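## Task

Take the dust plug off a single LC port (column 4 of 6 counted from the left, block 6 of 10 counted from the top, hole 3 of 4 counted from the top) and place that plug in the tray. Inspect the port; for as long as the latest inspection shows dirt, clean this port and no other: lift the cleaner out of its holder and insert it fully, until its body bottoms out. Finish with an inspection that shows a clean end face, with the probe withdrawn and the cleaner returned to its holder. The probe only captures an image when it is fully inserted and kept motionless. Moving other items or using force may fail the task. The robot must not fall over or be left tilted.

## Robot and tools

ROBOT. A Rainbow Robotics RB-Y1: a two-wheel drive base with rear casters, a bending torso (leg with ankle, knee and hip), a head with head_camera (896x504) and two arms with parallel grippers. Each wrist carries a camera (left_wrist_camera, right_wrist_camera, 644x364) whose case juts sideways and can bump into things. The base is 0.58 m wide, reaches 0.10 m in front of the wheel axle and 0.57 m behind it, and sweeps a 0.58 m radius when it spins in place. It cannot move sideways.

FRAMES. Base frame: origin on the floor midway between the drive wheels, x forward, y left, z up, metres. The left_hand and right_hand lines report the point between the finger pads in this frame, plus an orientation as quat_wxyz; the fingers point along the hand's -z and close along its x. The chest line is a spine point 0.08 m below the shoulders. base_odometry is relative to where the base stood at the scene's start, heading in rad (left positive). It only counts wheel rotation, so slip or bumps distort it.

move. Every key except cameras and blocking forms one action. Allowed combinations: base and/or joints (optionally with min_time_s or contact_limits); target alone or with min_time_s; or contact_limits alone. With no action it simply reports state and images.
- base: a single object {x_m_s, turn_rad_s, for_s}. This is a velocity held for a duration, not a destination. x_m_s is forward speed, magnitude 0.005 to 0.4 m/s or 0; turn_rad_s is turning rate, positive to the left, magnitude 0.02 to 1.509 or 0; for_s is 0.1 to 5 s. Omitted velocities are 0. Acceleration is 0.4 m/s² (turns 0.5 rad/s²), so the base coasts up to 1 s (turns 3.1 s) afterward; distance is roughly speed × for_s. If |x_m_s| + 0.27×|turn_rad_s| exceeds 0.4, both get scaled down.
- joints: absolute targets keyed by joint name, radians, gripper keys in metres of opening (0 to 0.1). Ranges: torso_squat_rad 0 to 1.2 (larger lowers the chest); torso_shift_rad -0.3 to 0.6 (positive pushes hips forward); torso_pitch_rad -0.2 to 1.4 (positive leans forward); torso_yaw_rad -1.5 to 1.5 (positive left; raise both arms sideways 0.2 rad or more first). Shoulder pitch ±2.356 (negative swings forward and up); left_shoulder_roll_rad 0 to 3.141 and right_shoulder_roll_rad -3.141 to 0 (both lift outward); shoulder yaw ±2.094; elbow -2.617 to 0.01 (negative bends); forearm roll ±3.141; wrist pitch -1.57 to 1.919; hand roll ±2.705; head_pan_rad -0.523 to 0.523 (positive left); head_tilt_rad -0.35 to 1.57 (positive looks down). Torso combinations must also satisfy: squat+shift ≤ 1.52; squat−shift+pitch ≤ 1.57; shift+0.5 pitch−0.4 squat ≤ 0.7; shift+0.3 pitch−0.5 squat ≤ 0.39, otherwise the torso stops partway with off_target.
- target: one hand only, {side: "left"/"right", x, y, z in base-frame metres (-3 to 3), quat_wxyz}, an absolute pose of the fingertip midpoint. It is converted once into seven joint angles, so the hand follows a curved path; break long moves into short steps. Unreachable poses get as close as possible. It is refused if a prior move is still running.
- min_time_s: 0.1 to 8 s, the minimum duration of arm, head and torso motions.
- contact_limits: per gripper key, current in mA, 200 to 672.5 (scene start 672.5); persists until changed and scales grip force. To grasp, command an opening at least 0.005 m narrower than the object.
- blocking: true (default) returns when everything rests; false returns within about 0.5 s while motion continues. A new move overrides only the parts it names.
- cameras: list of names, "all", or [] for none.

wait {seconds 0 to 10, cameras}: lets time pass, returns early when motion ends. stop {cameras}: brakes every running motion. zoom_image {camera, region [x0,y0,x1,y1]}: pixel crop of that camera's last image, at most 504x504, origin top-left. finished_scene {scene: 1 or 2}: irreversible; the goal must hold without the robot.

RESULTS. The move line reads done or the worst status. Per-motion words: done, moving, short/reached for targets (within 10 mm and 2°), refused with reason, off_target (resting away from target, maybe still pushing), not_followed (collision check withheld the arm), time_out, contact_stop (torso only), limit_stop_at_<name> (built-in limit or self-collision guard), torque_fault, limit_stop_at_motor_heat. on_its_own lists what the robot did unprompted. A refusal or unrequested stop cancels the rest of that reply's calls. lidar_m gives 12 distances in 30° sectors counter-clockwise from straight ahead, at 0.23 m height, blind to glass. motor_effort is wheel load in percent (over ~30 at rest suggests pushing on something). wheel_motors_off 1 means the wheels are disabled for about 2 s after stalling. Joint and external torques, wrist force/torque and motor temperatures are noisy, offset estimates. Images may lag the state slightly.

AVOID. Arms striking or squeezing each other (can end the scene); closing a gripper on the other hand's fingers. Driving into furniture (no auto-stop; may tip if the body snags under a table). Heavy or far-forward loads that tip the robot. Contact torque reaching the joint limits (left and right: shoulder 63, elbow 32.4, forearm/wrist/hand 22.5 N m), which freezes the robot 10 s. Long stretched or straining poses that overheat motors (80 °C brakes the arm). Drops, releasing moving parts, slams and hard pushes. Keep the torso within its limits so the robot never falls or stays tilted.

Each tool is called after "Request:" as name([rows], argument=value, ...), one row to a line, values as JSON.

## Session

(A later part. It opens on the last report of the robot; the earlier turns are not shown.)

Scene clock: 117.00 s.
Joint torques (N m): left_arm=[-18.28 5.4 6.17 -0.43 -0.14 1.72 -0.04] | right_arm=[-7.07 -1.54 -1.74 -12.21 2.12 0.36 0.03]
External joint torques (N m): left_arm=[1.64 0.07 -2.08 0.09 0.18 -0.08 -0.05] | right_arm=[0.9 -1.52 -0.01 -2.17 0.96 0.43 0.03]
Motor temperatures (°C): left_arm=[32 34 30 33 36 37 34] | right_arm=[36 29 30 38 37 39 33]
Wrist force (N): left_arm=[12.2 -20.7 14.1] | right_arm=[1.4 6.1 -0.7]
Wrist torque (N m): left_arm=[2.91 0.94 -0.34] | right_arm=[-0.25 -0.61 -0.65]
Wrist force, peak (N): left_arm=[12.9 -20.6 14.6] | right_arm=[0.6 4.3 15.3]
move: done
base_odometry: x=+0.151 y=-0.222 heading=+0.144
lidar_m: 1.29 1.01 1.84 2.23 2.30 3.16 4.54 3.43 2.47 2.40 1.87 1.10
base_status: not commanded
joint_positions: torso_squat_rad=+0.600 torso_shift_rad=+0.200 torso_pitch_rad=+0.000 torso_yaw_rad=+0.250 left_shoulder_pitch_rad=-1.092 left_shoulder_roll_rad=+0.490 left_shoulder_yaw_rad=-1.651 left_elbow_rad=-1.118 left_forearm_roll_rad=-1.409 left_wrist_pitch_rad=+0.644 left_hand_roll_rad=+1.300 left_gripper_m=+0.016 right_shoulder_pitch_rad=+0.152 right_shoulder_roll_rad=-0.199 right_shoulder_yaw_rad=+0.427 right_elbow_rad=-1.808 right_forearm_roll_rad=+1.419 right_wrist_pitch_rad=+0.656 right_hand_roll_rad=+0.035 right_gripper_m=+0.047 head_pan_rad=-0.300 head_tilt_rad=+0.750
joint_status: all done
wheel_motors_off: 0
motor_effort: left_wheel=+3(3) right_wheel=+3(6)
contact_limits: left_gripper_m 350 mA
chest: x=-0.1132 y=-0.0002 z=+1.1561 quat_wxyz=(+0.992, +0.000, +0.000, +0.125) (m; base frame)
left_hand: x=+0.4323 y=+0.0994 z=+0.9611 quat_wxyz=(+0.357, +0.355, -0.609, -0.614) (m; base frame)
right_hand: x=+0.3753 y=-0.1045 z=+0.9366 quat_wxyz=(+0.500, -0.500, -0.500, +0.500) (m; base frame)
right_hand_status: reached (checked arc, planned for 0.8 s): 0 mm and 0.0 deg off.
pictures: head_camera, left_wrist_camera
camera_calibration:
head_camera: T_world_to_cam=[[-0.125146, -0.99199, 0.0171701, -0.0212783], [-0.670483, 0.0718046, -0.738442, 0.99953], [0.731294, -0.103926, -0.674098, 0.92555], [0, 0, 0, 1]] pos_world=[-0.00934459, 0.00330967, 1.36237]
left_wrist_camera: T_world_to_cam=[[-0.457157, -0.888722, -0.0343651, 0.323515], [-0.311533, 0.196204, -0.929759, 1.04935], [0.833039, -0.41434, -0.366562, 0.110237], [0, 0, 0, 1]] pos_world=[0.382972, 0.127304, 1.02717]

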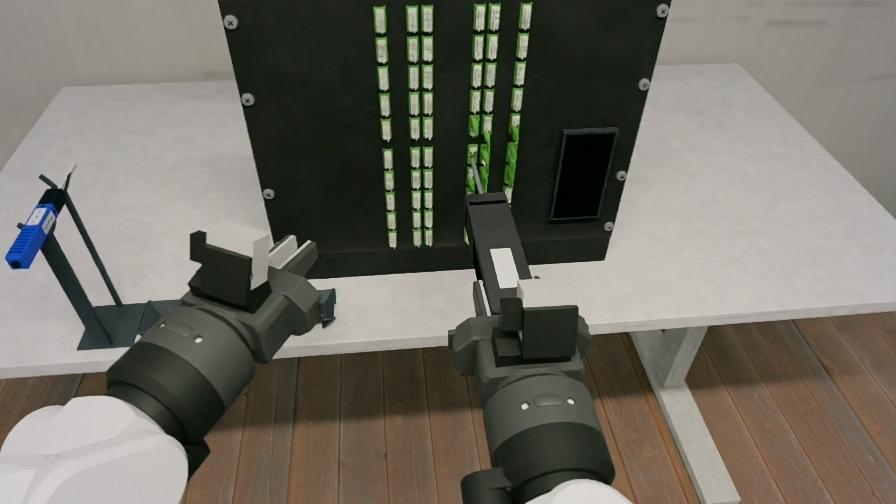

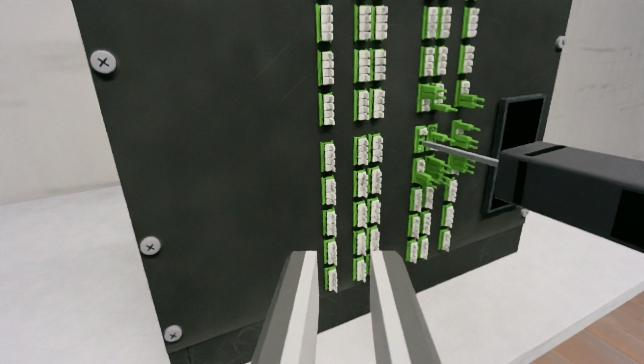

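Request:
move(target={"side":"right","x":0.3785,"y":-0.1047,"z":0.9359,"quat_wxyz":[0.5,-0.5,-0.5,0.5]}, min_time_s=0.8, cameras=["head_camera","left_wrist_camera"])

Request:
zoom_image(camera="head_camera", region=[464, 146, 484, 166])

Request:
zoom_image(camera="left_wrist_camera", region=[412, 132, 432, 152])

Request:
move(target={"side":"right","x":0.3817,"y":-0.1047,"z":0.9359,"quat_wxyz":[0.5,-0.5,-0.5,0.5]}, min_time_s=1, cameras=["head_camera","left_wrist_camera"])

Request:
zoom_image(camera="head_camera", region=[464, 146, 484, 166])

Request:
zoom_image(camera="left_wrist_camera", region=[412, 132, 432, 152])

Scene clock: 118.80 s.
Joint torques (N m): left_arm=[-18.24 5.15 6.3 -0.36 -0.21 1.77 0.2] | right_arm=[-9.89 -0.99 -4.58 -11.44 1.56 -0.43 -0.26]
External joint torques (N m): left_arm=[1.68 -0.18 -1.95 0.16 0.11 -0.03 0.19] | right_arm=[-1.75 -0.9 -2.8 -1.41 0.4 -0.37 -0.25]
Motor temperatures (°C): left_arm=[32 34 30 33 36 37 34] | right_arm=[36 29 30 38 37 39 33]
Wrist force (N): left_arm=[12.6 -20.2 14.6] | right_arm=[1.4 6.1 -0.6]
Wrist torque (N m): left_arm=[2.86 0.96 -0.32] | right_arm=[-0.20 -0.60 -0.68]
Wrist force, peak (N): left_arm=[12.7 -20.3 15.1] | right_arm=[1.3 6.4 -0.2]
move: done
base_odometry: x=+0.151 y=-0.222 heading=+0.144
lidar_m: 1.30 1.01 1.86 2.23 2.33 3.16 4.53 3.42 2.49 2.39 1.85 1.09
base_status: not commanded
joint_positions: torso_squat_rad=+0.600 torso_shift_rad=+0.200 torso_pitch_rad=+0.000 torso_yaw_rad=+0.250 left_shoulder_pitch_rad=-1.092 left_shoulder_roll_rad=+0.490 left_shoulder_yaw_rad=-1.651 left_elbow_rad=-1.118 left_forearm_roll_rad=-1.409 left_wrist_pitch_rad=+0.644 left_hand_roll_rad=+1.300 left_gripper_m=+0.016 right_shoulder_pitch_rad=+0.143 right_shoulder_roll_rad=-0.200 right_shoulder_yaw_rad=+0.423 right_elbow_rad=-1.796 right_forearm_roll_rad=+1.418 right_wrist_pitch_rad=+0.653 right_hand_roll_rad=+0.030 right_gripper_m=+0.047 head_pan_rad=-0.300 head_tilt_rad=+0.750
joint_status: all done
wheel_motors_off: 0
motor_effort: left_wheel=+2(3) right_wheel=+4(6)
contact_limits: left_gripper_m 350 mA
chest: x=-0.1132 y=-0.0002 z=+1.1561 quat_wxyz=(+0.992, +0.000, +0.000, +0.125) (m; base frame)
left_hand: x=+0.4323 y=+0.0994 z=+0.9611 quat_wxyz=(+0.357, +0.355, -0.609, -0.614) (m; base frame)
right_hand: x=+0.3782 y=-0.1046 z=+0.9356 quat_wxyz=(+0.500, -0.500, -0.500, +0.500) (m; base frame)
right_hand_status: reached (checked arc, planned for 0.8 s): 0 mm and 0.0 deg off.
pictures: head_camera, left_wrist_camera
camera_calibration:
head_camera: T_world_to_cam=[[-0.125146, -0.99199, 0.0171701, -0.0212783], [-0.670483, 0.0718046, -0.738442, 0.99953], [0.731294, -0.103926, -0.674098, 0.92555], [0, 0, 0, 1]] pos_world=[-0.00934459, 0.00330967, 1.36237]
left_wrist_camera: T_world_to_cam=[[-0.457157, -0.888722, -0.0343651, 0.323515], [-0.311533, 0.196204, -0.929759, 1.04935], [0.833039, -0.41434, -0.366562, 0.110237], [0, 0, 0, 1]] pos_world=[0.382972, 0.127304, 1.02717]

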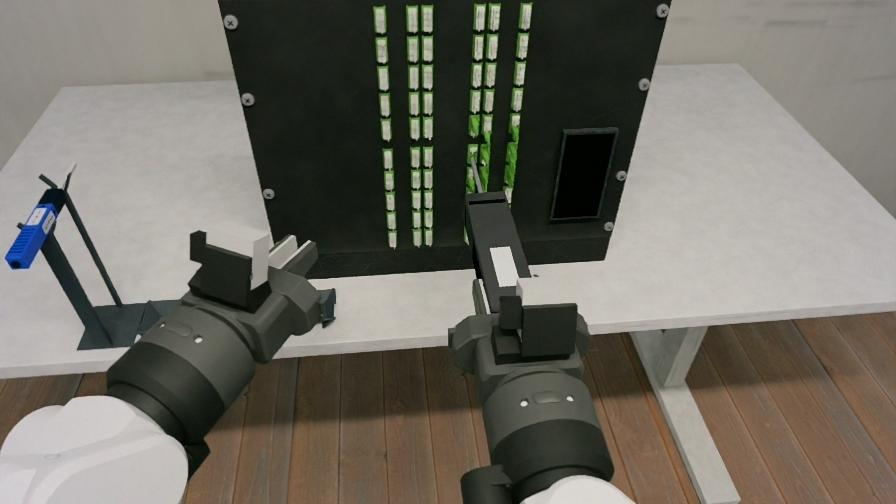

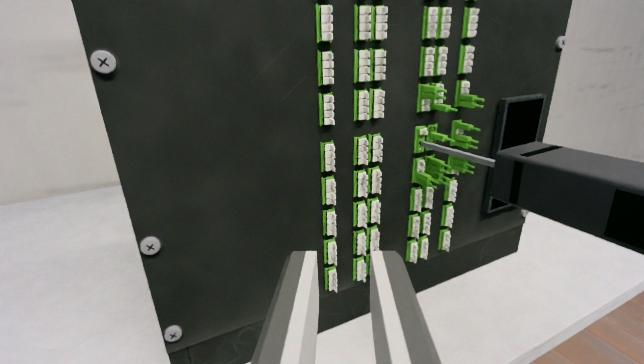

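Scaled by 25.200 from the camera's 896x504 image, which has a finer 1280x720 frame.

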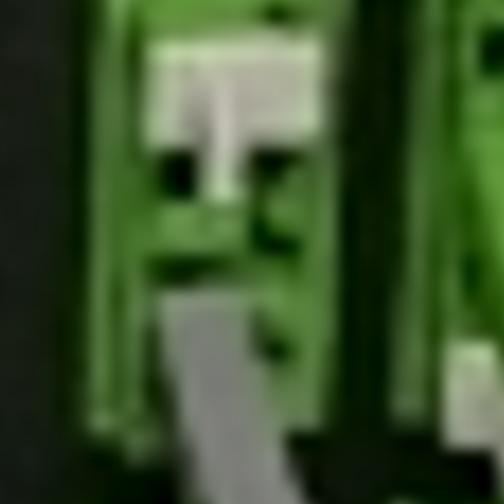

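Scaled by 25.200 from the camera's 644x364 image, which has a finer 1265x715 frame.

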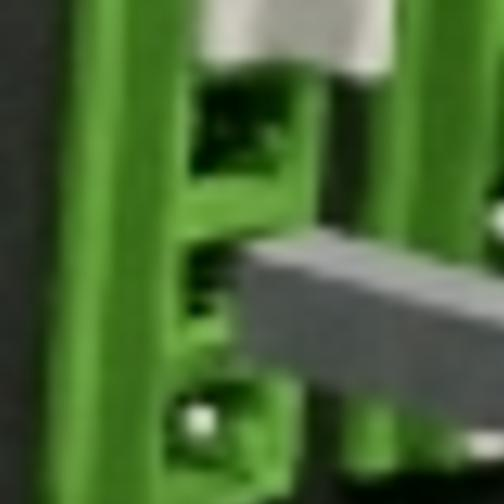

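Scene clock: 120.13 s.
Joint torques (N m): left_arm=[-18.32 5.33 6.64 -0.43 -0.17 1.61 0.08] | right_arm=[-10.7 -0.74 -6.57 -11.32 1.16 -0.38 0.45]
External joint torques (N m): left_arm=[1.61 0 -1.62 0.09 0.15 -0.18 0.07] | right_arm=[-2.38 -0.6 -4.75 -1.29 0 -0.32 0.45]
Motor temperatures (°C): left_arm=[32 34 30 33 36 37 34] | right_arm=[36 29 30 38 37 39 33]
Wrist force (N): left_arm=[12.5 -20.2 14.4] | right_arm=[0.6 5.1 8.9]
Wrist torque (N m): left_arm=[2.83 0.97 -0.33] | right_arm=[-0.42 -0.64 -0.66]
Wrist force, peak (N): left_arm=[12.5 -20.6 14.9] | right_arm=[1.6 5.1 9.6]
move: done
base_odometry: x=+0.151 y=-0.222 heading=+0.144
lidar_m: 1.29 0.99 1.84 2.23 2.32 3.18 4.54 3.40 2.49 2.39 1.87 1.11
base_status: not commanded
joint_positions: torso_squat_rad=+0.600 torso_shift_rad=+0.200 torso_pitch_rad=+0.000 torso_yaw_rad=+0.250 left_shoulder_pitch_rad=-1.092 left_shoulder_roll_rad=+0.490 left_shoulder_yaw_rad=-1.651 left_elbow_rad=-1.118 left_forearm_roll_rad=-1.409 left_wrist_pitch_rad=+0.644 left_hand_roll_rad=+1.300 left_gripper_m=+0.016 right_shoulder_pitch_rad=+0.133 right_shoulder_roll_rad=-0.200 right_shoulder_yaw_rad=+0.419 right_elbow_rad=-1.787 right_forearm_roll_rad=+1.414 right_wrist_pitch_rad=+0.651 right_hand_roll_rad=+0.030 right_gripper_m=+0.047 head_pan_rad=-0.300 head_tilt_rad=+0.750
joint_status: all done
wheel_motors_off: 0
motor_effort: left_wheel=+2(3) right_wheel=+3(6)
contact_limits: left_gripper_m 350 mA
chest: x=-0.1132 y=-0.0002 z=+1.1561 quat_wxyz=(+0.992, +0.000, +0.000, +0.125) (m; base frame)
left_hand: x=+0.4323 y=+0.0994 z=+0.9611 quat_wxyz=(+0.357, +0.355, -0.609, -0.614) (m; base frame)
right_hand: x=+0.3813 y=-0.1046 z=+0.9355 quat_wxyz=(+0.500, -0.500, -0.500, +0.500) (m; base frame)
right_hand_status: reached (checked arc, planned for 1.0 s): 1 mm and 0.1 deg off.
pictures: head_camera, left_wrist_camera
camera_calibration:
head_camera: T_world_to_cam=[[-0.125146, -0.99199, 0.0171701, -0.0212783], [-0.670483, 0.0718046, -0.738442, 0.99953], [0.731294, -0.103926, -0.674098, 0.92555], [0, 0, 0, 1]] pos_world=[-0.00934459, 0.00330967, 1.36237]
left_wrist_camera: T_world_to_cam=[[-0.457157, -0.888722, -0.0343651, 0.323515], [-0.311533, 0.196204, -0.929759, 1.04935], [0.833039, -0.41434, -0.366562, 0.110237], [0, 0, 0, 1]] pos_world=[0.382972, 0.127304, 1.02717]

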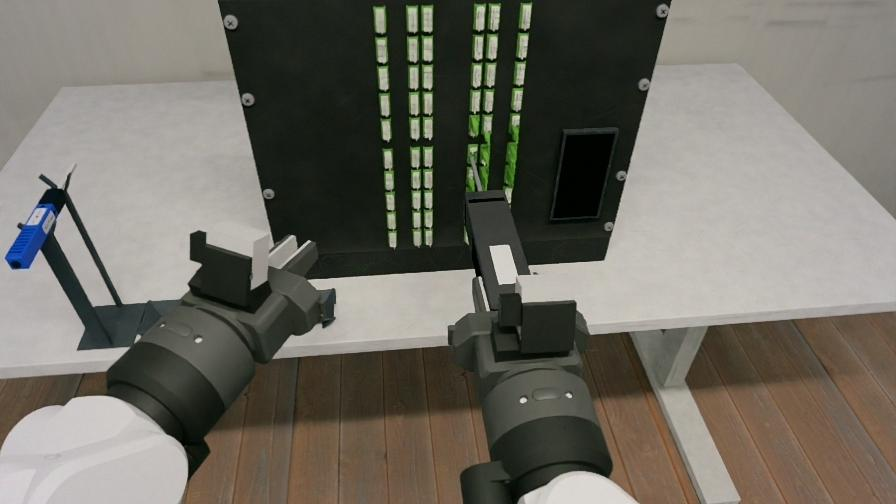

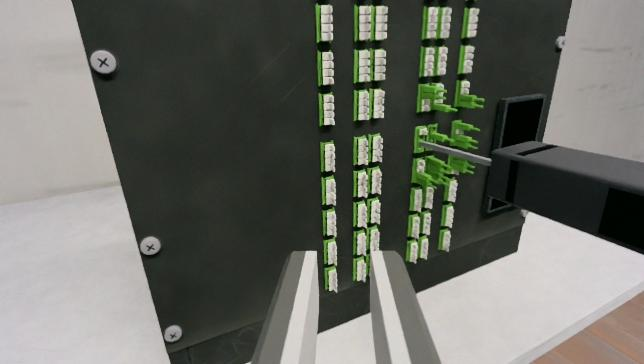

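Scaled by 25.200 from the camera's 896x504 image, which has a finer 1280x720 frame.

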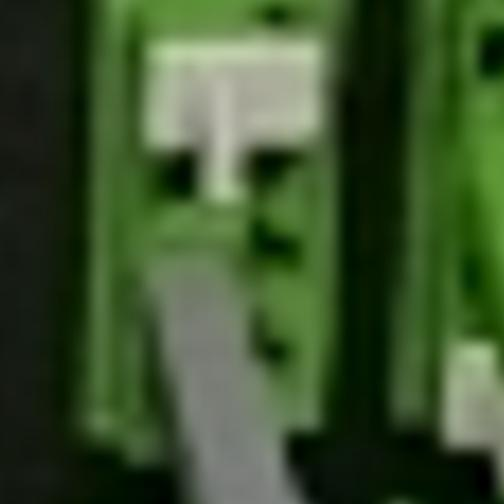

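Scaled by 25.200 from the camera's 644x364 image, which has a finer 1265x715 frame.

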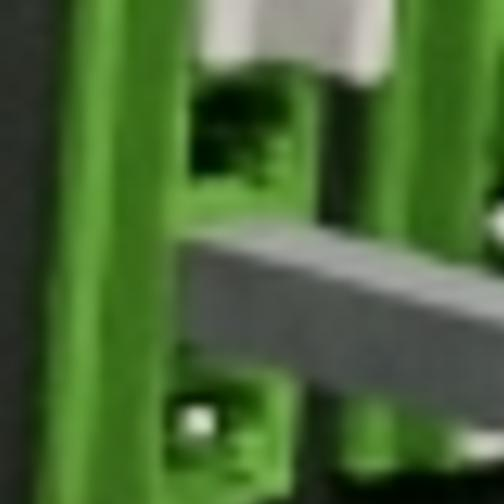

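Request:
move(joints=null)

Request:
zoom_image(camera="head_camera", region=[454, 136, 494, 176])

Request:
zoom_image(camera="left_wrist_camera", region=[402, 122, 442, 162])

Scene clock: 121.10 s.
Joint torques (N m): left_arm=[-18.43 5.3 5.98 -0.44 -0.18 1.71 0.06] | right_arm=[-10.7 0.17 -5.97 -10.95 1.13 -0.56 0.44]
External joint torques (N m): left_arm=[1.49 -0.03 -2.28 0.08 0.14 -0.09 0.05] | right_arm=[-2.38 0.31 -4.15 -0.92 -0.02 -0.5 0.44]
Motor temperatures (°C): left_arm=[32 34 30 33 36 37 34] | right_arm=[36 29 30 38 37 39 33]
Wrist force (N): left_arm=[12.5 -20.3 14.7] | right_arm=[0.9 4.7 8.3]
Wrist torque (N m): left_arm=[2.84 0.97 -0.31] | right_arm=[-0.37 -0.60 -0.65]
Wrist force, peak (N): left_arm=[12.6 -20.3 14.9] | right_arm=[1.1 5.2 9.0]
base_odometry: x=+0.151 y=-0.222 heading=+0.144
lidar_m: 1.29 1.01 1.85 2.23 2.29 3.17 4.54 3.41 2.48 2.39 1.86 1.11
base_status: not commanded
joint_positions: torso_squat_rad=+0.600 torso_shift_rad=+0.200 torso_pitch_rad=+0.000 torso_yaw_rad=+0.250 left_shoulder_pitch_rad=-1.092 left_shoulder_roll_rad=+0.490 left_shoulder_yaw_rad=-1.651 left_elbow_rad=-1.118 left_forearm_roll_rad=-1.409 left_wrist_pitch_rad=+0.644 left_hand_roll_rad=+1.300 left_gripper_m=+0.016 right_shoulder_pitch_rad=+0.133 right_shoulder_roll_rad=-0.200 right_shoulder_yaw_rad=+0.419 right_elbow_rad=-1.787 right_forearm_roll_rad=+1.414 right_wrist_pitch_rad=+0.651 right_hand_roll_rad=+0.030 right_gripper_m=+0.047 head_pan_rad=-0.300 head_tilt_rad=+0.750
joint_status: all done
wheel_motors_off: 0
motor_effort: left_wheel=+2(3) right_wheel=+3(6)
contact_limits: left_gripper_m 350 mA
chest: x=-0.1132 y=-0.0002 z=+1.1561 quat_wxyz=(+0.992, +0.000, +0.000, +0.125) (m; base frame)
left_hand: x=+0.4323 y=+0.0994 z=+0.9611 quat_wxyz=(+0.357, +0.355, -0.609, -0.614) (m; base frame)
right_hand: x=+0.3813 y=-0.1046 z=+0.9355 quat_wxyz=(+0.500, -0.500, -0.500, +0.500) (m; base frame)
right_hand_status: reached (checked arc, planned for 1.0 s): 1 mm and 0.1 deg off.
pictures: head_camera, left_wrist_camera, right_wrist_camera
camera_calibration:
head_camera: T_world_to_cam=[[-0.125146, -0.99199, 0.0171701, -0.0212783], [-0.670483, 0.0718046, -0.738442, 0.99953], [0.731294, -0.103926, -0.674098, 0.92555], [0, 0, 0, 1]] pos_world=[-0.00934459, 0.00330967, 1.36237]
left_wrist_camera: T_world_to_cam=[[-0.457157, -0.888722, -0.0343651, 0.323515], [-0.311533, 0.196204, -0.929759, 1.04935], [0.833039, -0.41434, -0.366562, 0.110237], [0, 0, 0, 1]] pos_world=[0.382972, 0.127304, 1.02717]
right_wrist_camera: T_world_to_cam=[[-0.00469112, -0.99959, -0.0282587, -0.0765932], [-0.379751, 0.0279228, -0.924667, 1.05406], [0.925077, 0.00639354, -0.379726, 0.0816333], [0, 0, 0, 1]] pos_world=[0.324405, -0.106516, 1.00349]

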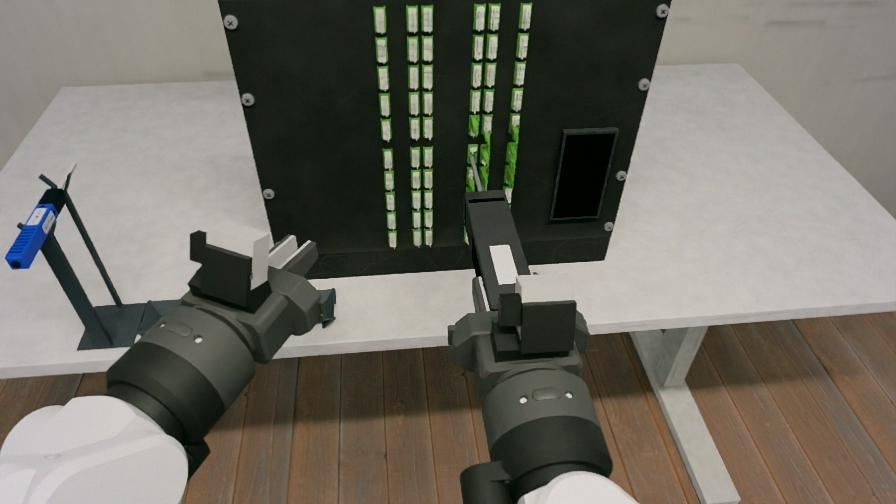

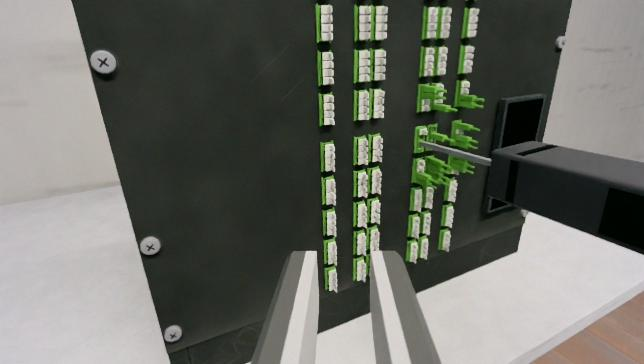

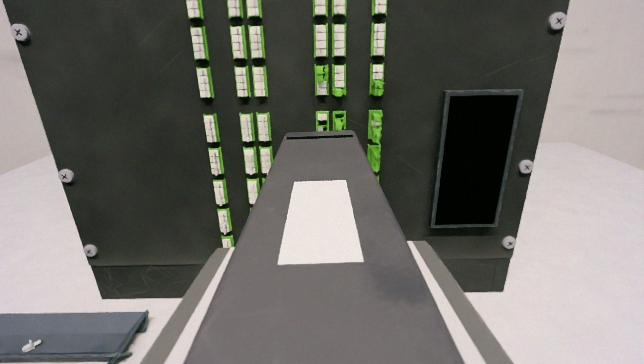

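Scaled by 12.600 from the camera's 896x504 image, which has a finer 1280x720 frame.

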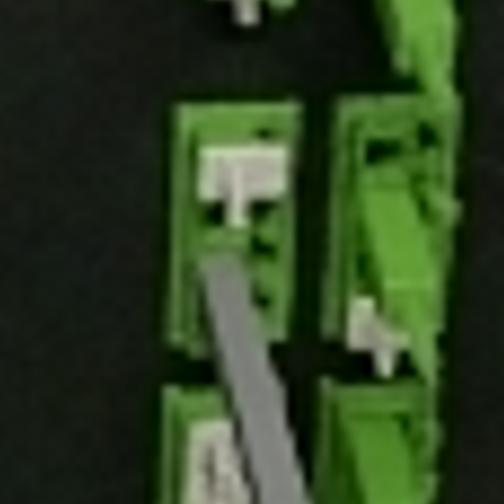

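Scaled by 12.600 from the camera's 644x364 image, which has a finer 1265x715 frame.

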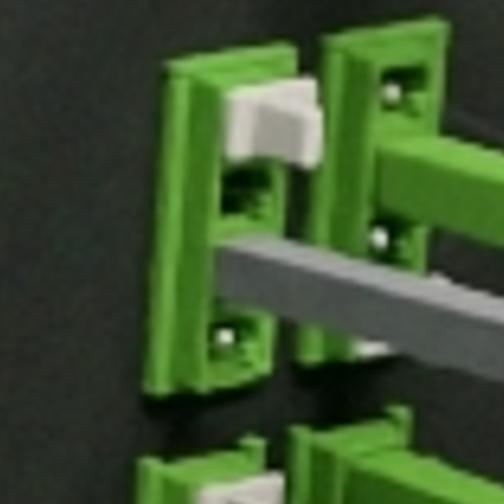

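Request:
move(target={"side":"right","x":0.3835,"y":-0.1046,"z":0.9358,"quat_wxyz":[0.5,-0.5,-0.5,0.5]}, min_time_s=1, cameras=["head_camera","left_wrist_camera"])

Request:
zoom_image(camera="head_camera", region=[464, 146, 484, 166])

Request:
zoom_image(camera="left_wrist_camera", region=[412, 132, 432, 152])

Scene clock: 122.87 s.
Joint torques (N m): left_arm=[-18.37 5.28 6.38 -0.43 -0.2 1.64 0.02] | right_arm=[-17.14 -0.87 -10.48 -9.24 0.55 -1.2 -0.01]
External joint torques (N m): left_arm=[1.57 -0.06 -1.88 0.08 0.12 -0.16 0] | right_arm=[-8.73 -0.72 -8.64 0.79 -0.6 -1.14 -0.01]
Motor temperatures (°C): left_arm=[32 34 30 33 36 37 34] | right_arm=[36 29 30 38 37 39 33]
Wrist force (N): left_arm=[12.5 -20.2 14.7] | right_arm=[-0.4 2.5 39.2]
Wrist torque (N m): left_arm=[2.85 0.95 -0.34] | right_arm=[-0.80 -0.19 -0.64]
Wrist force, peak (N): left_arm=[12.4 -20.6 15.0] | right_arm=[-0.6 2.8 39.7]
move: done
base_odometry: x=+0.151 y=-0.223 heading=+0.144
lidar_m: 1.30 1.01 1.85 2.23 2.31 3.15 4.55 3.42 2.48 2.39 1.87 1.09
base_status: not commanded
joint_positions: torso_squat_rad=+0.600 torso_shift_rad=+0.200 torso_pitch_rad=-0.001 torso_yaw_rad=+0.250 left_shoulder_pitch_rad=-1.092 left_shoulder_roll_rad=+0.490 left_shoulder_yaw_rad=-1.651 left_elbow_rad=-1.118 left_forearm_roll_rad=-1.409 left_wrist_pitch_rad=+0.644 left_hand_roll_rad=+1.300 left_gripper_m=+0.016 right_shoulder_pitch_rad=+0.128 right_shoulder_roll_rad=-0.199 right_shoulder_yaw_rad=+0.417 right_elbow_rad=-1.781 right_forearm_roll_rad=+1.412 right_wrist_pitch_rad=+0.650 right_hand_roll_rad=+0.030 right_gripper_m=+0.047 head_pan_rad=-0.300 head_tilt_rad=+0.750
joint_status: all done
wheel_motors_off: 0
motor_effort: left_wheel=+4(6) right_wheel=+10(12)
contact_limits: left_gripper_m 350 mA
chest: x=-0.1137 y=-0.0002 z=+1.1562 quat_wxyz=(+0.992, +0.000, +0.000, +0.125) (m; base frame)
left_hand: x=+0.4320 y=+0.0994 z=+0.9614 quat_wxyz=(+0.357, +0.355, -0.609, -0.613) (m; base frame)
right_hand: x=+0.3823 y=-0.1044 z=+0.9352 quat_wxyz=(+0.500, -0.500, -0.500, +0.501) (m; base frame)
right_hand_status: reached (checked arc, planned for 1.0 s): 1 mm and 0.1 deg off.
pictures: head_camera, left_wrist_camera
camera_calibration:
head_camera: T_world_to_cam=[[-0.125293, -0.991973, 0.0170751, -0.0212256], [-0.669943, 0.0718992, -0.738923, 0.999789], [0.731764, -0.104021, -0.673573, 0.925279], [0, 0, 0, 1]] pos_world=[-0.00994411, 0.00330956, 1.36237]
left_wrist_camera: T_world_to_cam=[[-0.457162, -0.888706, -0.034695, 0.323638], [-0.310954, 0.196264, -0.92994, 1.04951], [0.833253, -0.414345, -0.366071, 0.109971], [0, 0, 0, 1]] pos_world=[0.382671, 0.127204, 1.02747]

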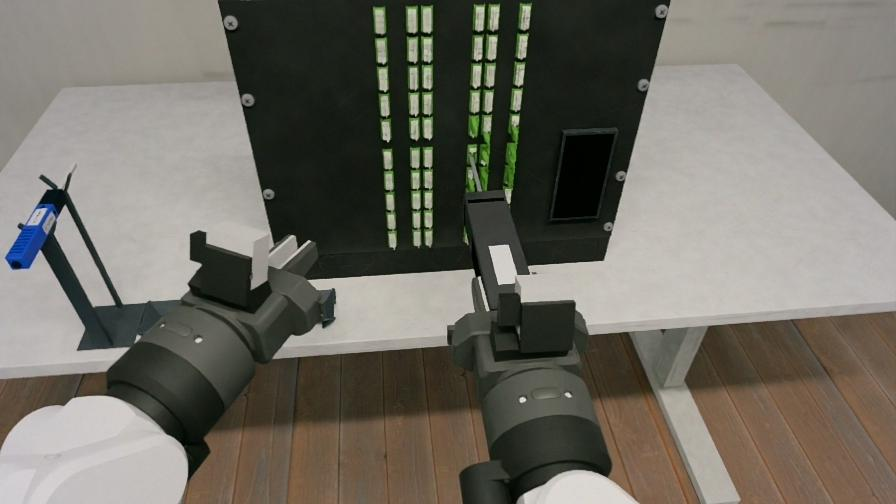

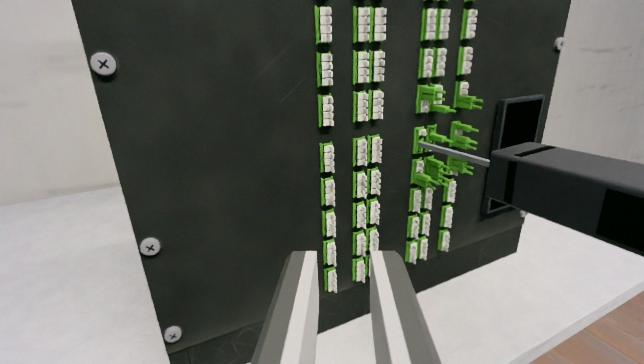

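Scaled by 25.200 from the camera's 896x504 image, which has a finer 1280x720 frame.

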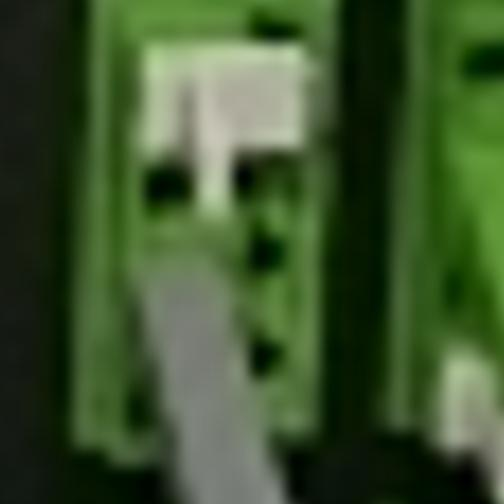

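Scaled by 25.200 from the camera's 644x364 image, which has a finer 1265x715 frame.

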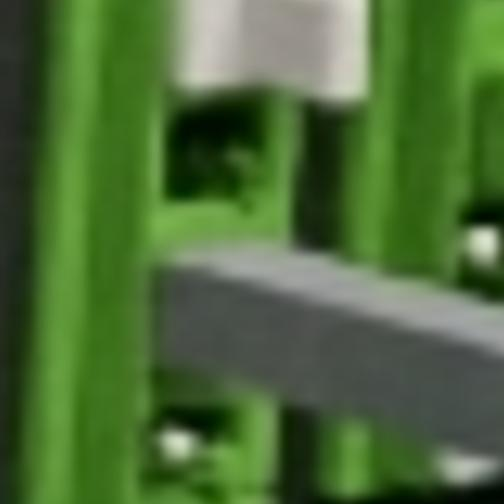

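Request:
move(target={"side":"right","x":0.379,"y":-0.1046,"z":0.9358,"quat_wxyz":[0.5,-0.5,-0.5,0.5]}, min_time_s=0.7, cameras=["head_camera","left_wrist_camera"])

Request:
zoom_image(camera="head_camera", region=[464, 146, 484, 166])

Request:
zoom_image(camera="left_wrist_camera", region=[412, 132, 432, 152])

Scene clock: 124.20 s.
Joint torques (N m): left_arm=[-18.22 5.23 5.83 -0.38 -0.09 1.63 0] | right_arm=[-7.72 -1.33 -1.54 -12.46 1.87 0.41 -0.08]
External joint torques (N m): left_arm=[1.71 -0.1 -2.42 0.14 0.23 -0.16 -0.02] | right_arm=[0.49 -1.23 0.25 -2.43 0.71 0.47 -0.08]
Motor temperatures (°C): left_arm=[32 34 30 33 35 37 34] | right_arm=[36 29 30 38 37 39 33]
Wrist force (N): left_arm=[12.1 -20.4 14.4] | right_arm=[0.8 6.3 0.1]
Wrist torque (N m): left_arm=[2.85 0.91 -0.32] | right_arm=[-0.27 -0.68 -0.67]
Wrist force, peak (N): left_arm=[12.6 -20.4 14.9] | right_arm=[-0.8 2.5 39.6]
move: done
base_odometry: x=+0.151 y=-0.222 heading=+0.144
lidar_m: 1.30 1.00 1.84 2.23 2.31 3.14 4.54 3.42 2.48 2.39 1.86 1.10
base_status: not commanded
joint_positions: torso_squat_rad=+0.600 torso_shift_rad=+0.200 torso_pitch_rad=+0.000 torso_yaw_rad=+0.250 left_shoulder_pitch_rad=-1.092 left_shoulder_roll_rad=+0.490 left_shoulder_yaw_rad=-1.651 left_elbow_rad=-1.118 left_forearm_roll_rad=-1.409 left_wrist_pitch_rad=+0.644 left_hand_roll_rad=+1.300 left_gripper_m=+0.016 right_shoulder_pitch_rad=+0.139 right_shoulder_roll_rad=-0.200 right_shoulder_yaw_rad=+0.422 right_elbow_rad=-1.791 right_forearm_roll_rad=+1.418 right_wrist_pitch_rad=+0.653 right_hand_roll_rad=+0.029 right_gripper_m=+0.047 head_pan_rad=-0.300 head_tilt_rad=+0.750
joint_status: all done
wheel_motors_off: 0
motor_effort: left_wheel=+2(6) right_wheel=+4(12)
contact_limits: left_gripper_m 350 mA
chest: x=-0.1133 y=-0.0002 z=+1.1561 quat_wxyz=(+0.992, +0.000, +0.000, +0.125) (m; base frame)
left_hand: x=+0.4323 y=+0.0994 z=+0.9612 quat_wxyz=(+0.357, +0.355, -0.609, -0.614) (m; base frame)
right_hand: x=+0.3794 y=-0.1047 z=+0.9354 quat_wxyz=(+0.500, -0.500, -0.500, +0.500) (m; base frame)
right_hand_status: reached (checked arc, planned for 0.7 s): 1 mm and 0.1 deg off.
pictures: head_camera, left_wrist_camera
camera_calibration:
head_camera: T_world_to_cam=[[-0.125295, -0.991972, 0.0171374, -0.0212479], [-0.67036, 0.0719131, -0.738543, 0.999601], [0.731381, -0.104024, -0.673988, 0.925475], [0, 0, 0, 1]] pos_world=[-0.00944452, 0.00330956, 1.36237]
left_wrist_camera: T_world_to_cam=[[-0.457181, -0.888707, -0.0344473, 0.323606], [-0.311416, 0.196243, -0.929789, 1.04933], [0.83307, -0.414354, -0.366476, 0.110139], [0, 0, 0, 1]] pos_world=[0.382972, 0.127304, 1.02717]

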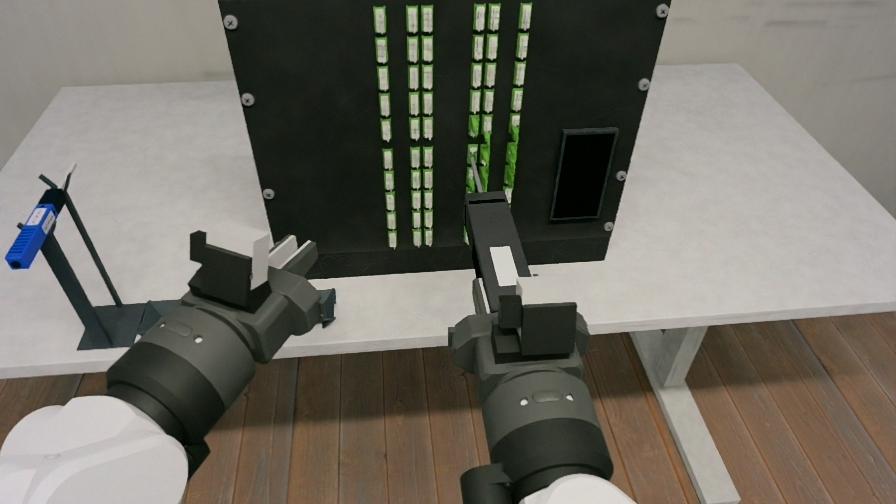

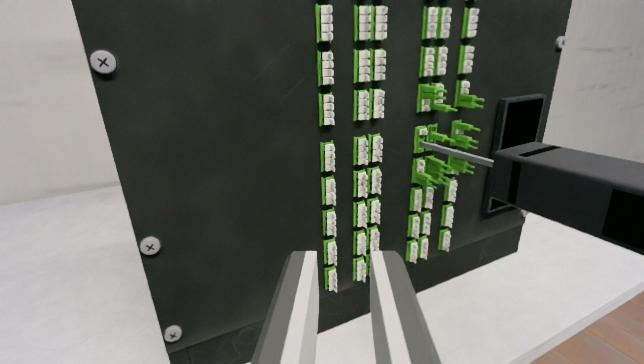

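Scaled by 25.200 from the camera's 896x504 image, which has a finer 1280x720 frame.

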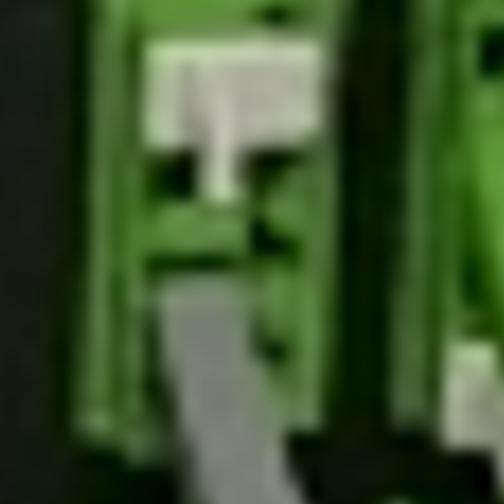

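Scaled by 25.200 from the camera's 644x364 image, which has a finer 1265x715 frame.

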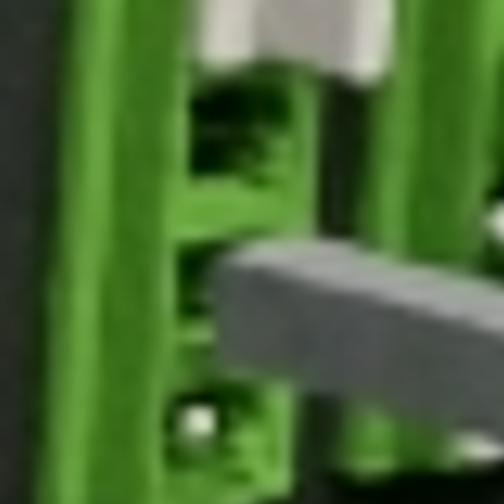

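Request:
move(target={"side":"right","x":0.380,"y":-0.105,"z":0.9361,"quat_wxyz":[0.5,-0.5,-0.5,0.5]}, min_time_s=0.7, cameras=[])

Request:
move(target={"side":"right","x":0.382,"y":-0.105,"z":0.9361,"quat_wxyz":[0.5,-0.5,-0.5,0.5]}, min_time_s=1, cameras=["head_camera","left_wrist_camera"])

Request:
zoom_image(camera="head_camera", region=[464, 146, 484, 166])

Request:
zoom_image(camera="left_wrist_camera", region=[412, 132, 432, 152])

Scene clock: 128.03 s.
Joint torques (N m): left_arm=[-18.55 5.28 6.17 -0.38 -0.18 1.7 0.07] | right_arm=[-9.05 -1.2 -4.78 -12.23 1.58 -0.15 0.5]
External joint torques (N m): left_arm=[1.38 -0.05 -2.08 0.14 0.14 -0.09 0.05] | right_arm=[-0.83 -1.08 -2.97 -2.19 0.43 -0.08 0.51]
Motor temperatures (°C): left_arm=[32 34 30 33 35 37 34] | right_arm=[36 29 30 38 37 39 33]
Wrist force (N): left_arm=[12.8 -20.5 14.4] | right_arm=[1.2 6.0 0.0]
Wrist torque (N m): left_arm=[2.89 0.99 -0.32] | right_arm=[-0.22 -0.64 -0.67]
Wrist force, peak (N): left_arm=[12.6 -20.8 14.5] | right_arm=[1.1 6.4 -0.1]
move: done
base_odometry: x=+0.151 y=-0.222 heading=+0.144
lidar_m: 1.30 1.00 1.85 2.24 2.31 3.15 4.55 3.44 2.48 2.38 1.88 1.09
base_status: not commanded
joint_positions: torso_squat_rad=+0.600 torso_shift_rad=+0.200 torso_pitch_rad=+0.000 torso_yaw_rad=+0.250 left_shoulder_pitch_rad=-1.092 left_shoulder_roll_rad=+0.490 left_shoulder_yaw_rad=-1.651 left_elbow_rad=-1.118 left_forearm_roll_rad=-1.409 left_wrist_pitch_rad=+0.644 left_hand_roll_rad=+1.300 left_gripper_m=+0.016 right_shoulder_pitch_rad=+0.138 right_shoulder_roll_rad=-0.200 right_shoulder_yaw_rad=+0.420 right_elbow_rad=-1.792 right_forearm_roll_rad=+1.415 right_wrist_pitch_rad=+0.652 right_hand_roll_rad=+0.031 right_gripper_m=+0.047 head_pan_rad=-0.300 head_tilt_rad=+0.750
joint_status: all done
wheel_motors_off: 0
motor_effort: left_wheel=+3(3) right_wheel=+4(9)
contact_limits: left_gripper_m 350 mA
chest: x=-0.1133 y=-0.0002 z=+1.1561 quat_wxyz=(+0.992, +0.000, +0.000, +0.125) (m; base frame)
left_hand: x=+0.4323 y=+0.0994 z=+0.9612 quat_wxyz=(+0.357, +0.355, -0.609, -0.614) (m; base frame)
right_hand: x=+0.3798 y=-0.1049 z=+0.9357 quat_wxyz=(+0.500, -0.500, -0.500, +0.500) (m; base frame)
right_hand_status: reached (checked arc, planned for 0.7 s): 0 mm and 0.1 deg off.
pictures: none
No camera images: "cameras" was empty.

Scene clock: 129.37 s.
Joint torques (N m): left_arm=[-18.11 5.27 6.5 -0.28 -0.09 1.69 0.09] | right_arm=[-11.6 -1.4 -6.54 -10.53 0.8 -0.78 0.42]
External joint torques (N m): left_arm=[1.82 -0.06 -1.75 0.24 0.23 -0.11 0.08] | right_arm=[-3.27 -1.24 -4.71 -0.5 -0.35 -0.72 0.42]
Motor temperatures (°C): left_arm=[33 34 30 33 35 37 34] | right_arm=[36 29 30 38 37 39 33]
Wrist force (N): left_arm=[12.6 -20.7 14.6] | right_arm=[0.6 4.2 14.5]
Wrist torque (N m): left_arm=[2.91 0.97 -0.32] | right_arm=[-0.47 -0.51 -0.66]
Wrist force, peak (N): left_arm=[12.6 -20.7 14.6] | right_arm=[0.6 4.4 15.5]
move: done
base_odometry: x=+0.151 y=-0.222 heading=+0.144
lidar_m: 1.30 1.00 1.85 2.23 2.31 3.16 4.54 3.41 2.49 2.39 1.87 1.09
base_status: not commanded
joint_positions: torso_squat_rad=+0.600 torso_shift_rad=+0.200 torso_pitch_rad=+0.000 torso_yaw_rad=+0.250 left_shoulder_pitch_rad=-1.092 left_shoulder_roll_rad=+0.490 left_shoulder_yaw_rad=-1.651 left_elbow_rad=-1.118 left_forearm_roll_rad=-1.409 left_wrist_pitch_rad=+0.644 left_hand_roll_rad=+1.300 left_gripper_m=+0.016 right_shoulder_pitch_rad=+0.132 right_shoulder_roll_rad=-0.200 right_shoulder_yaw_rad=+0.418 right_elbow_rad=-1.787 right_forearm_roll_rad=+1.412 right_wrist_pitch_rad=+0.651 right_hand_roll_rad=+0.031 right_gripper_m=+0.047 head_pan_rad=-0.300 head_tilt_rad=+0.750
joint_status: all done
wheel_motors_off: 0
motor_effort: left_wheel=+3(4) right_wheel=+7(8)
contact_limits: left_gripper_m 350 mA
chest: x=-0.1133 y=-0.0002 z=+1.1561 quat_wxyz=(+0.992, +0.000, +0.000, +0.125) (m; base frame)
left_hand: x=+0.4323 y=+0.0994 z=+0.9612 quat_wxyz=(+0.357, +0.355, -0.609, -0.613) (m; base frame)
right_hand: x=+0.3815 y=-0.1048 z=+0.9356 quat_wxyz=(+0.500, -0.500, -0.500, +0.500) (m; base frame)
right_hand_status: reached (checked arc, planned for 1.0 s): 1 mm and 0.1 deg off.
pictures: head_camera, left_wrist_camera
camera_calibration:
head_camera: T_world_to_cam=[[-0.125287, -0.991973, 0.017129, -0.0212363], [-0.670311, 0.0719072, -0.738588, 0.999663], [0.731427, -0.104017, -0.673939, 0.925409], [0, 0, 0, 1]] pos_world=[-0.00944447, 0.00330957, 1.36237]
left_wrist_camera: T_world_to_cam=[[-0.457178, -0.888708, -0.0344496, 0.323611], [-0.311338, 0.196205, -0.929824, 1.04943], [0.833101, -0.414369, -0.36639, 0.110077], [0, 0, 0, 1]] pos_world=[0.382972, 0.127304, 1.02727]

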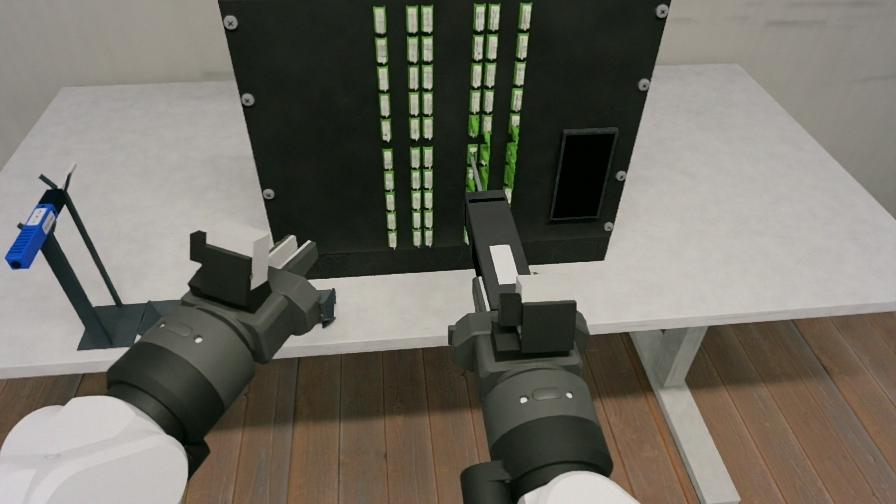

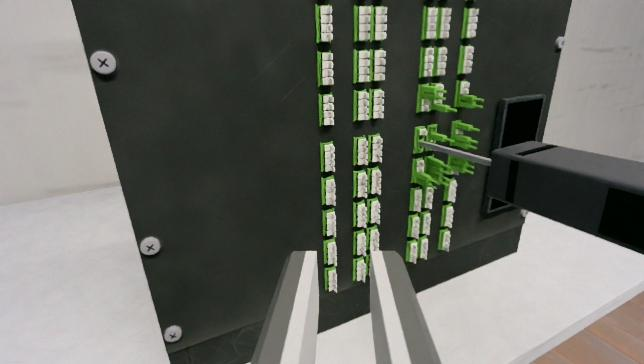

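Scaled by 25.200 from the camera's 896x504 image, which has a finer 1280x720 frame.

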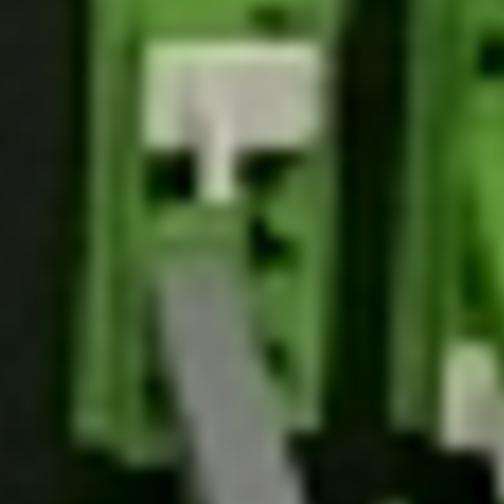

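Scaled by 25.200 from the camera's 644x364 image, which has a finer 1265x715 frame.

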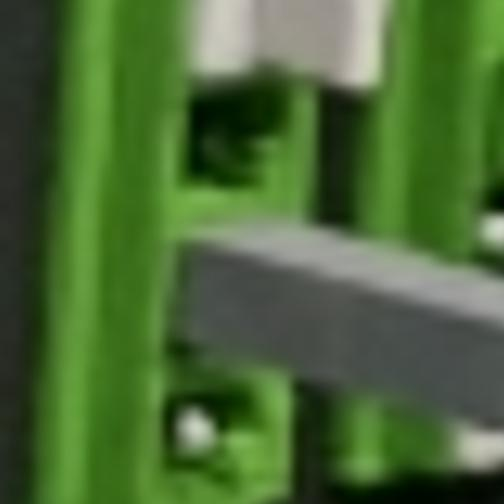

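Request:
move(target={"side":"right","x":0.380,"y":-0.1049,"z":0.9357,"quat_wxyz":[0.5,-0.5,-0.5,0.5]}, min_time_s=0.7, cameras=[])

Request:
move(target={"side":"right","x":0.382,"y":-0.1049,"z":0.9357,"quat_wxyz":[0.5,-0.5,-0.5,0.5]}, min_time_s=1, cameras=["head_camera","left_wrist_camera"])

Request:
zoom_image(camera="head_camera", region=[464, 146, 484, 166])

Request:
zoom_image(camera="left_wrist_camera", region=[412, 132, 432, 152])

Scene clock: 130.70 s.
Joint torques (N m): left_arm=[-18.37 5.41 6.32 -0.36 -0.08 1.75 -0.05] | right_arm=[-7.44 -1.42 -1.74 -12.11 1.97 0.33 0.1]
External joint torques (N m): left_arm=[1.56 0.08 -1.93 0.16 0.24 -0.05 -0.06] | right_arm=[0.81 -1.28 0.07 -2.08 0.82 0.39 0.11]
Motor temperatures (°C): left_arm=[33 34 30 33 35 37 34] | right_arm=[36 29 30 38 37 39 33]
Wrist force (N): left_arm=[12.8 -20.0 14.2] | right_arm=[1.1 6.0 -0.1]
Wrist torque (N m): left_arm=[2.80 1.01 -0.32] | right_arm=[-0.20 -0.66 -0.69]
Wrist force, peak (N): left_arm=[12.8 -20.6 14.7] | right_arm=[0.7 4.5 15.1]
move: done
base_odometry: x=+0.151 y=-0.222 heading=+0.144
lidar_m: 1.29 1.00 1.85 2.23 2.32 3.16 4.53 3.41 2.48 2.40 1.86 1.09
base_status: not commanded
joint_positions: torso_squat_rad=+0.600 torso_shift_rad=+0.200 torso_pitch_rad=+0.000 torso_yaw_rad=+0.250 left_shoulder_pitch_rad=-1.092 left_shoulder_roll_rad=+0.490 left_shoulder_yaw_rad=-1.651 left_elbow_rad=-1.118 left_forearm_roll_rad=-1.409 left_wrist_pitch_rad=+0.644 left_hand_roll_rad=+1.300 left_gripper_m=+0.016 right_shoulder_pitch_rad=+0.137 right_shoulder_roll_rad=-0.200 right_shoulder_yaw_rad=+0.420 right_elbow_rad=-1.790 right_forearm_roll_rad=+1.417 right_wrist_pitch_rad=+0.652 right_hand_roll_rad=+0.029 right_gripper_m=+0.047 head_pan_rad=-0.300 head_tilt_rad=+0.750
joint_status: all done
wheel_motors_off: 0
motor_effort: left_wheel=+2(3) right_wheel=+8(8)
contact_limits: left_gripper_m 350 mA
chest: x=-0.1133 y=-0.0002 z=+1.1561 quat_wxyz=(+0.992, +0.000, +0.000, +0.125) (m; base frame)
left_hand: x=+0.4323 y=+0.0994 z=+0.9611 quat_wxyz=(+0.357, +0.355, -0.609, -0.614) (m; base frame)
right_hand: x=+0.3801 y=-0.1050 z=+0.9355 quat_wxyz=(+0.500, -0.500, -0.500, +0.500) (m; base frame)
right_hand_status: reached (checked arc, planned for 0.7 s): 0 mm and 0.0 deg off.
pictures: none
No camera images: "cameras" was empty.

Scene clock: 132.03 s.
Joint torques (N m): left_arm=[-18.45 5.26 6.31 -0.55 -0.12 1.72 0.1] | right_arm=[-9.7 0.39 -4.4 -11.32 1.25 -0.12 0.41]
External joint torques (N m): left_arm=[1.48 -0.07 -1.94 -0.03 0.2 -0.08 0.09] | right_arm=[-1.36 0.54 -2.56 -1.29 0.1 -0.06 0.41]
Motor temperatures (°C): left_arm=[33 34 30 33 35 38 34] | right_arm=[36 29 30 38 37 39 33]
Wrist force (N): left_arm=[12.7 -20.0 14.3] | right_arm=[1.0 6.0 2.3]
Wrist torque (N m): left_arm=[2.83 1.00 -0.33] | right_arm=[-0.08 -0.67 -0.67]
Wrist force, peak (N): left_arm=[12.4 -20.5 15.0] | right_arm=[1.1 6.7 1.5]
move: done
base_odometry: x=+0.151 y=-0.222 heading=+0.144
lidar_m: 1.30 1.00 1.85 2.23 2.30 3.15 4.54 3.41 2.49 2.39 1.85 1.09
base_status: not commanded
joint_positions: torso_squat_rad=+0.600 torso_shift_rad=+0.200 torso_pitch_rad=+0.000 torso_yaw_rad=+0.250 left_shoulder_pitch_rad=-1.092 left_shoulder_roll_rad=+0.490 left_shoulder_yaw_rad=-1.651 left_elbow_rad=-1.118 left_forearm_roll_rad=-1.409 left_wrist_pitch_rad=+0.644 left_hand_roll_rad=+1.300 left_gripper_m=+0.016 right_shoulder_pitch_rad=+0.132 right_shoulder_roll_rad=-0.200 right_shoulder_yaw_rad=+0.418 right_elbow_rad=-1.784 right_forearm_roll_rad=+1.414 right_wrist_pitch_rad=+0.651 right_hand_roll_rad=+0.029 right_gripper_m=+0.047 head_pan_rad=-0.300 head_tilt_rad=+0.750
joint_status: all done
wheel_motors_off: 0
motor_effort: left_wheel=+3(3) right_wheel=+7(10)
contact_limits: left_gripper_m 350 mA
chest: x=-0.1133 y=-0.0002 z=+1.1561 quat_wxyz=(+0.992, +0.000, +0.000, +0.125) (m; base frame)
left_hand: x=+0.4323 y=+0.0994 z=+0.9611 quat_wxyz=(+0.357, +0.355, -0.609, -0.614) (m; base frame)
right_hand: x=+0.3817 y=-0.1049 z=+0.9353 quat_wxyz=(+0.500, -0.500, -0.500, +0.500) (m; base frame)
right_hand_status: reached (checked arc, planned for 1.0 s): 0 mm and 0.1 deg off.
pictures: head_camera, left_wrist_camera
camera_calibration:
head_camera: T_world_to_cam=[[-0.125295, -0.991972, 0.0171374, -0.0212479], [-0.67036, 0.0719131, -0.738543, 0.999601], [0.731381, -0.104024, -0.673988, 0.925475], [0, 0, 0, 1]] pos_world=[-0.00944452, 0.00330956, 1.36237]
left_wrist_camera: T_world_to_cam=[[-0.457181, -0.888707, -0.0344473, 0.323606], [-0.311416, 0.196243, -0.929789, 1.04933], [0.83307, -0.414354, -0.366476, 0.110139], [0, 0, 0, 1]] pos_world=[0.382972, 0.127304, 1.02717]

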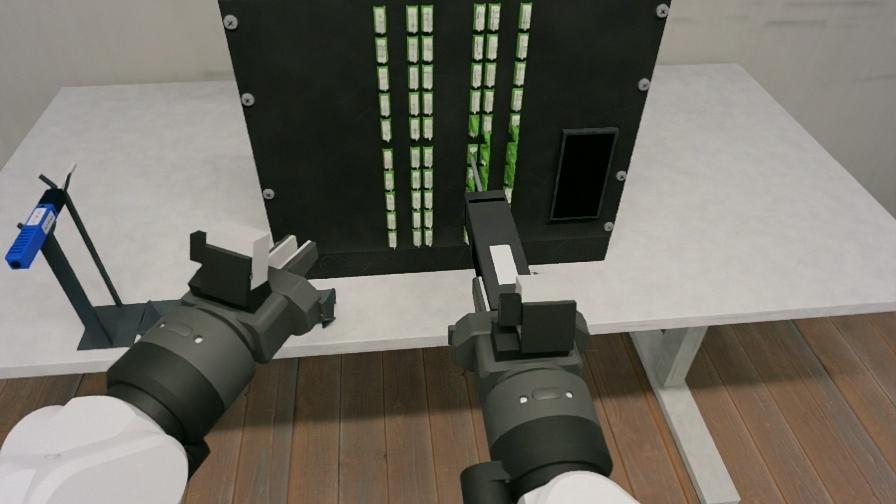

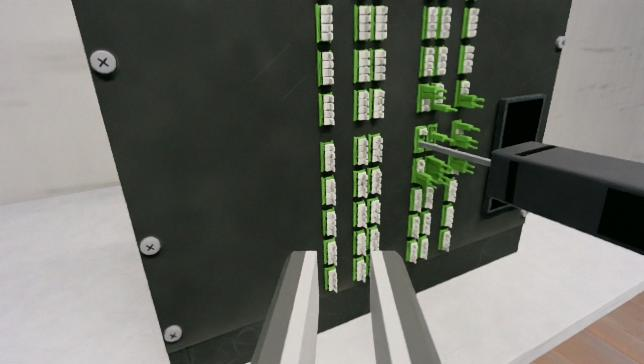

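Scaled by 25.200 from the camera's 896x504 image, which has a finer 1280x720 frame.

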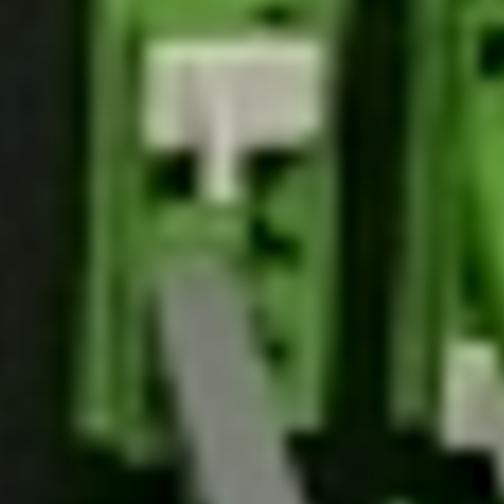

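Scaled by 25.200 from the camera's 644x364 image, which has a finer 1265x715 frame.

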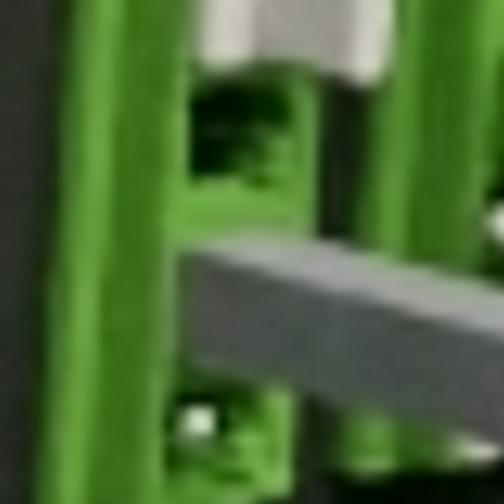

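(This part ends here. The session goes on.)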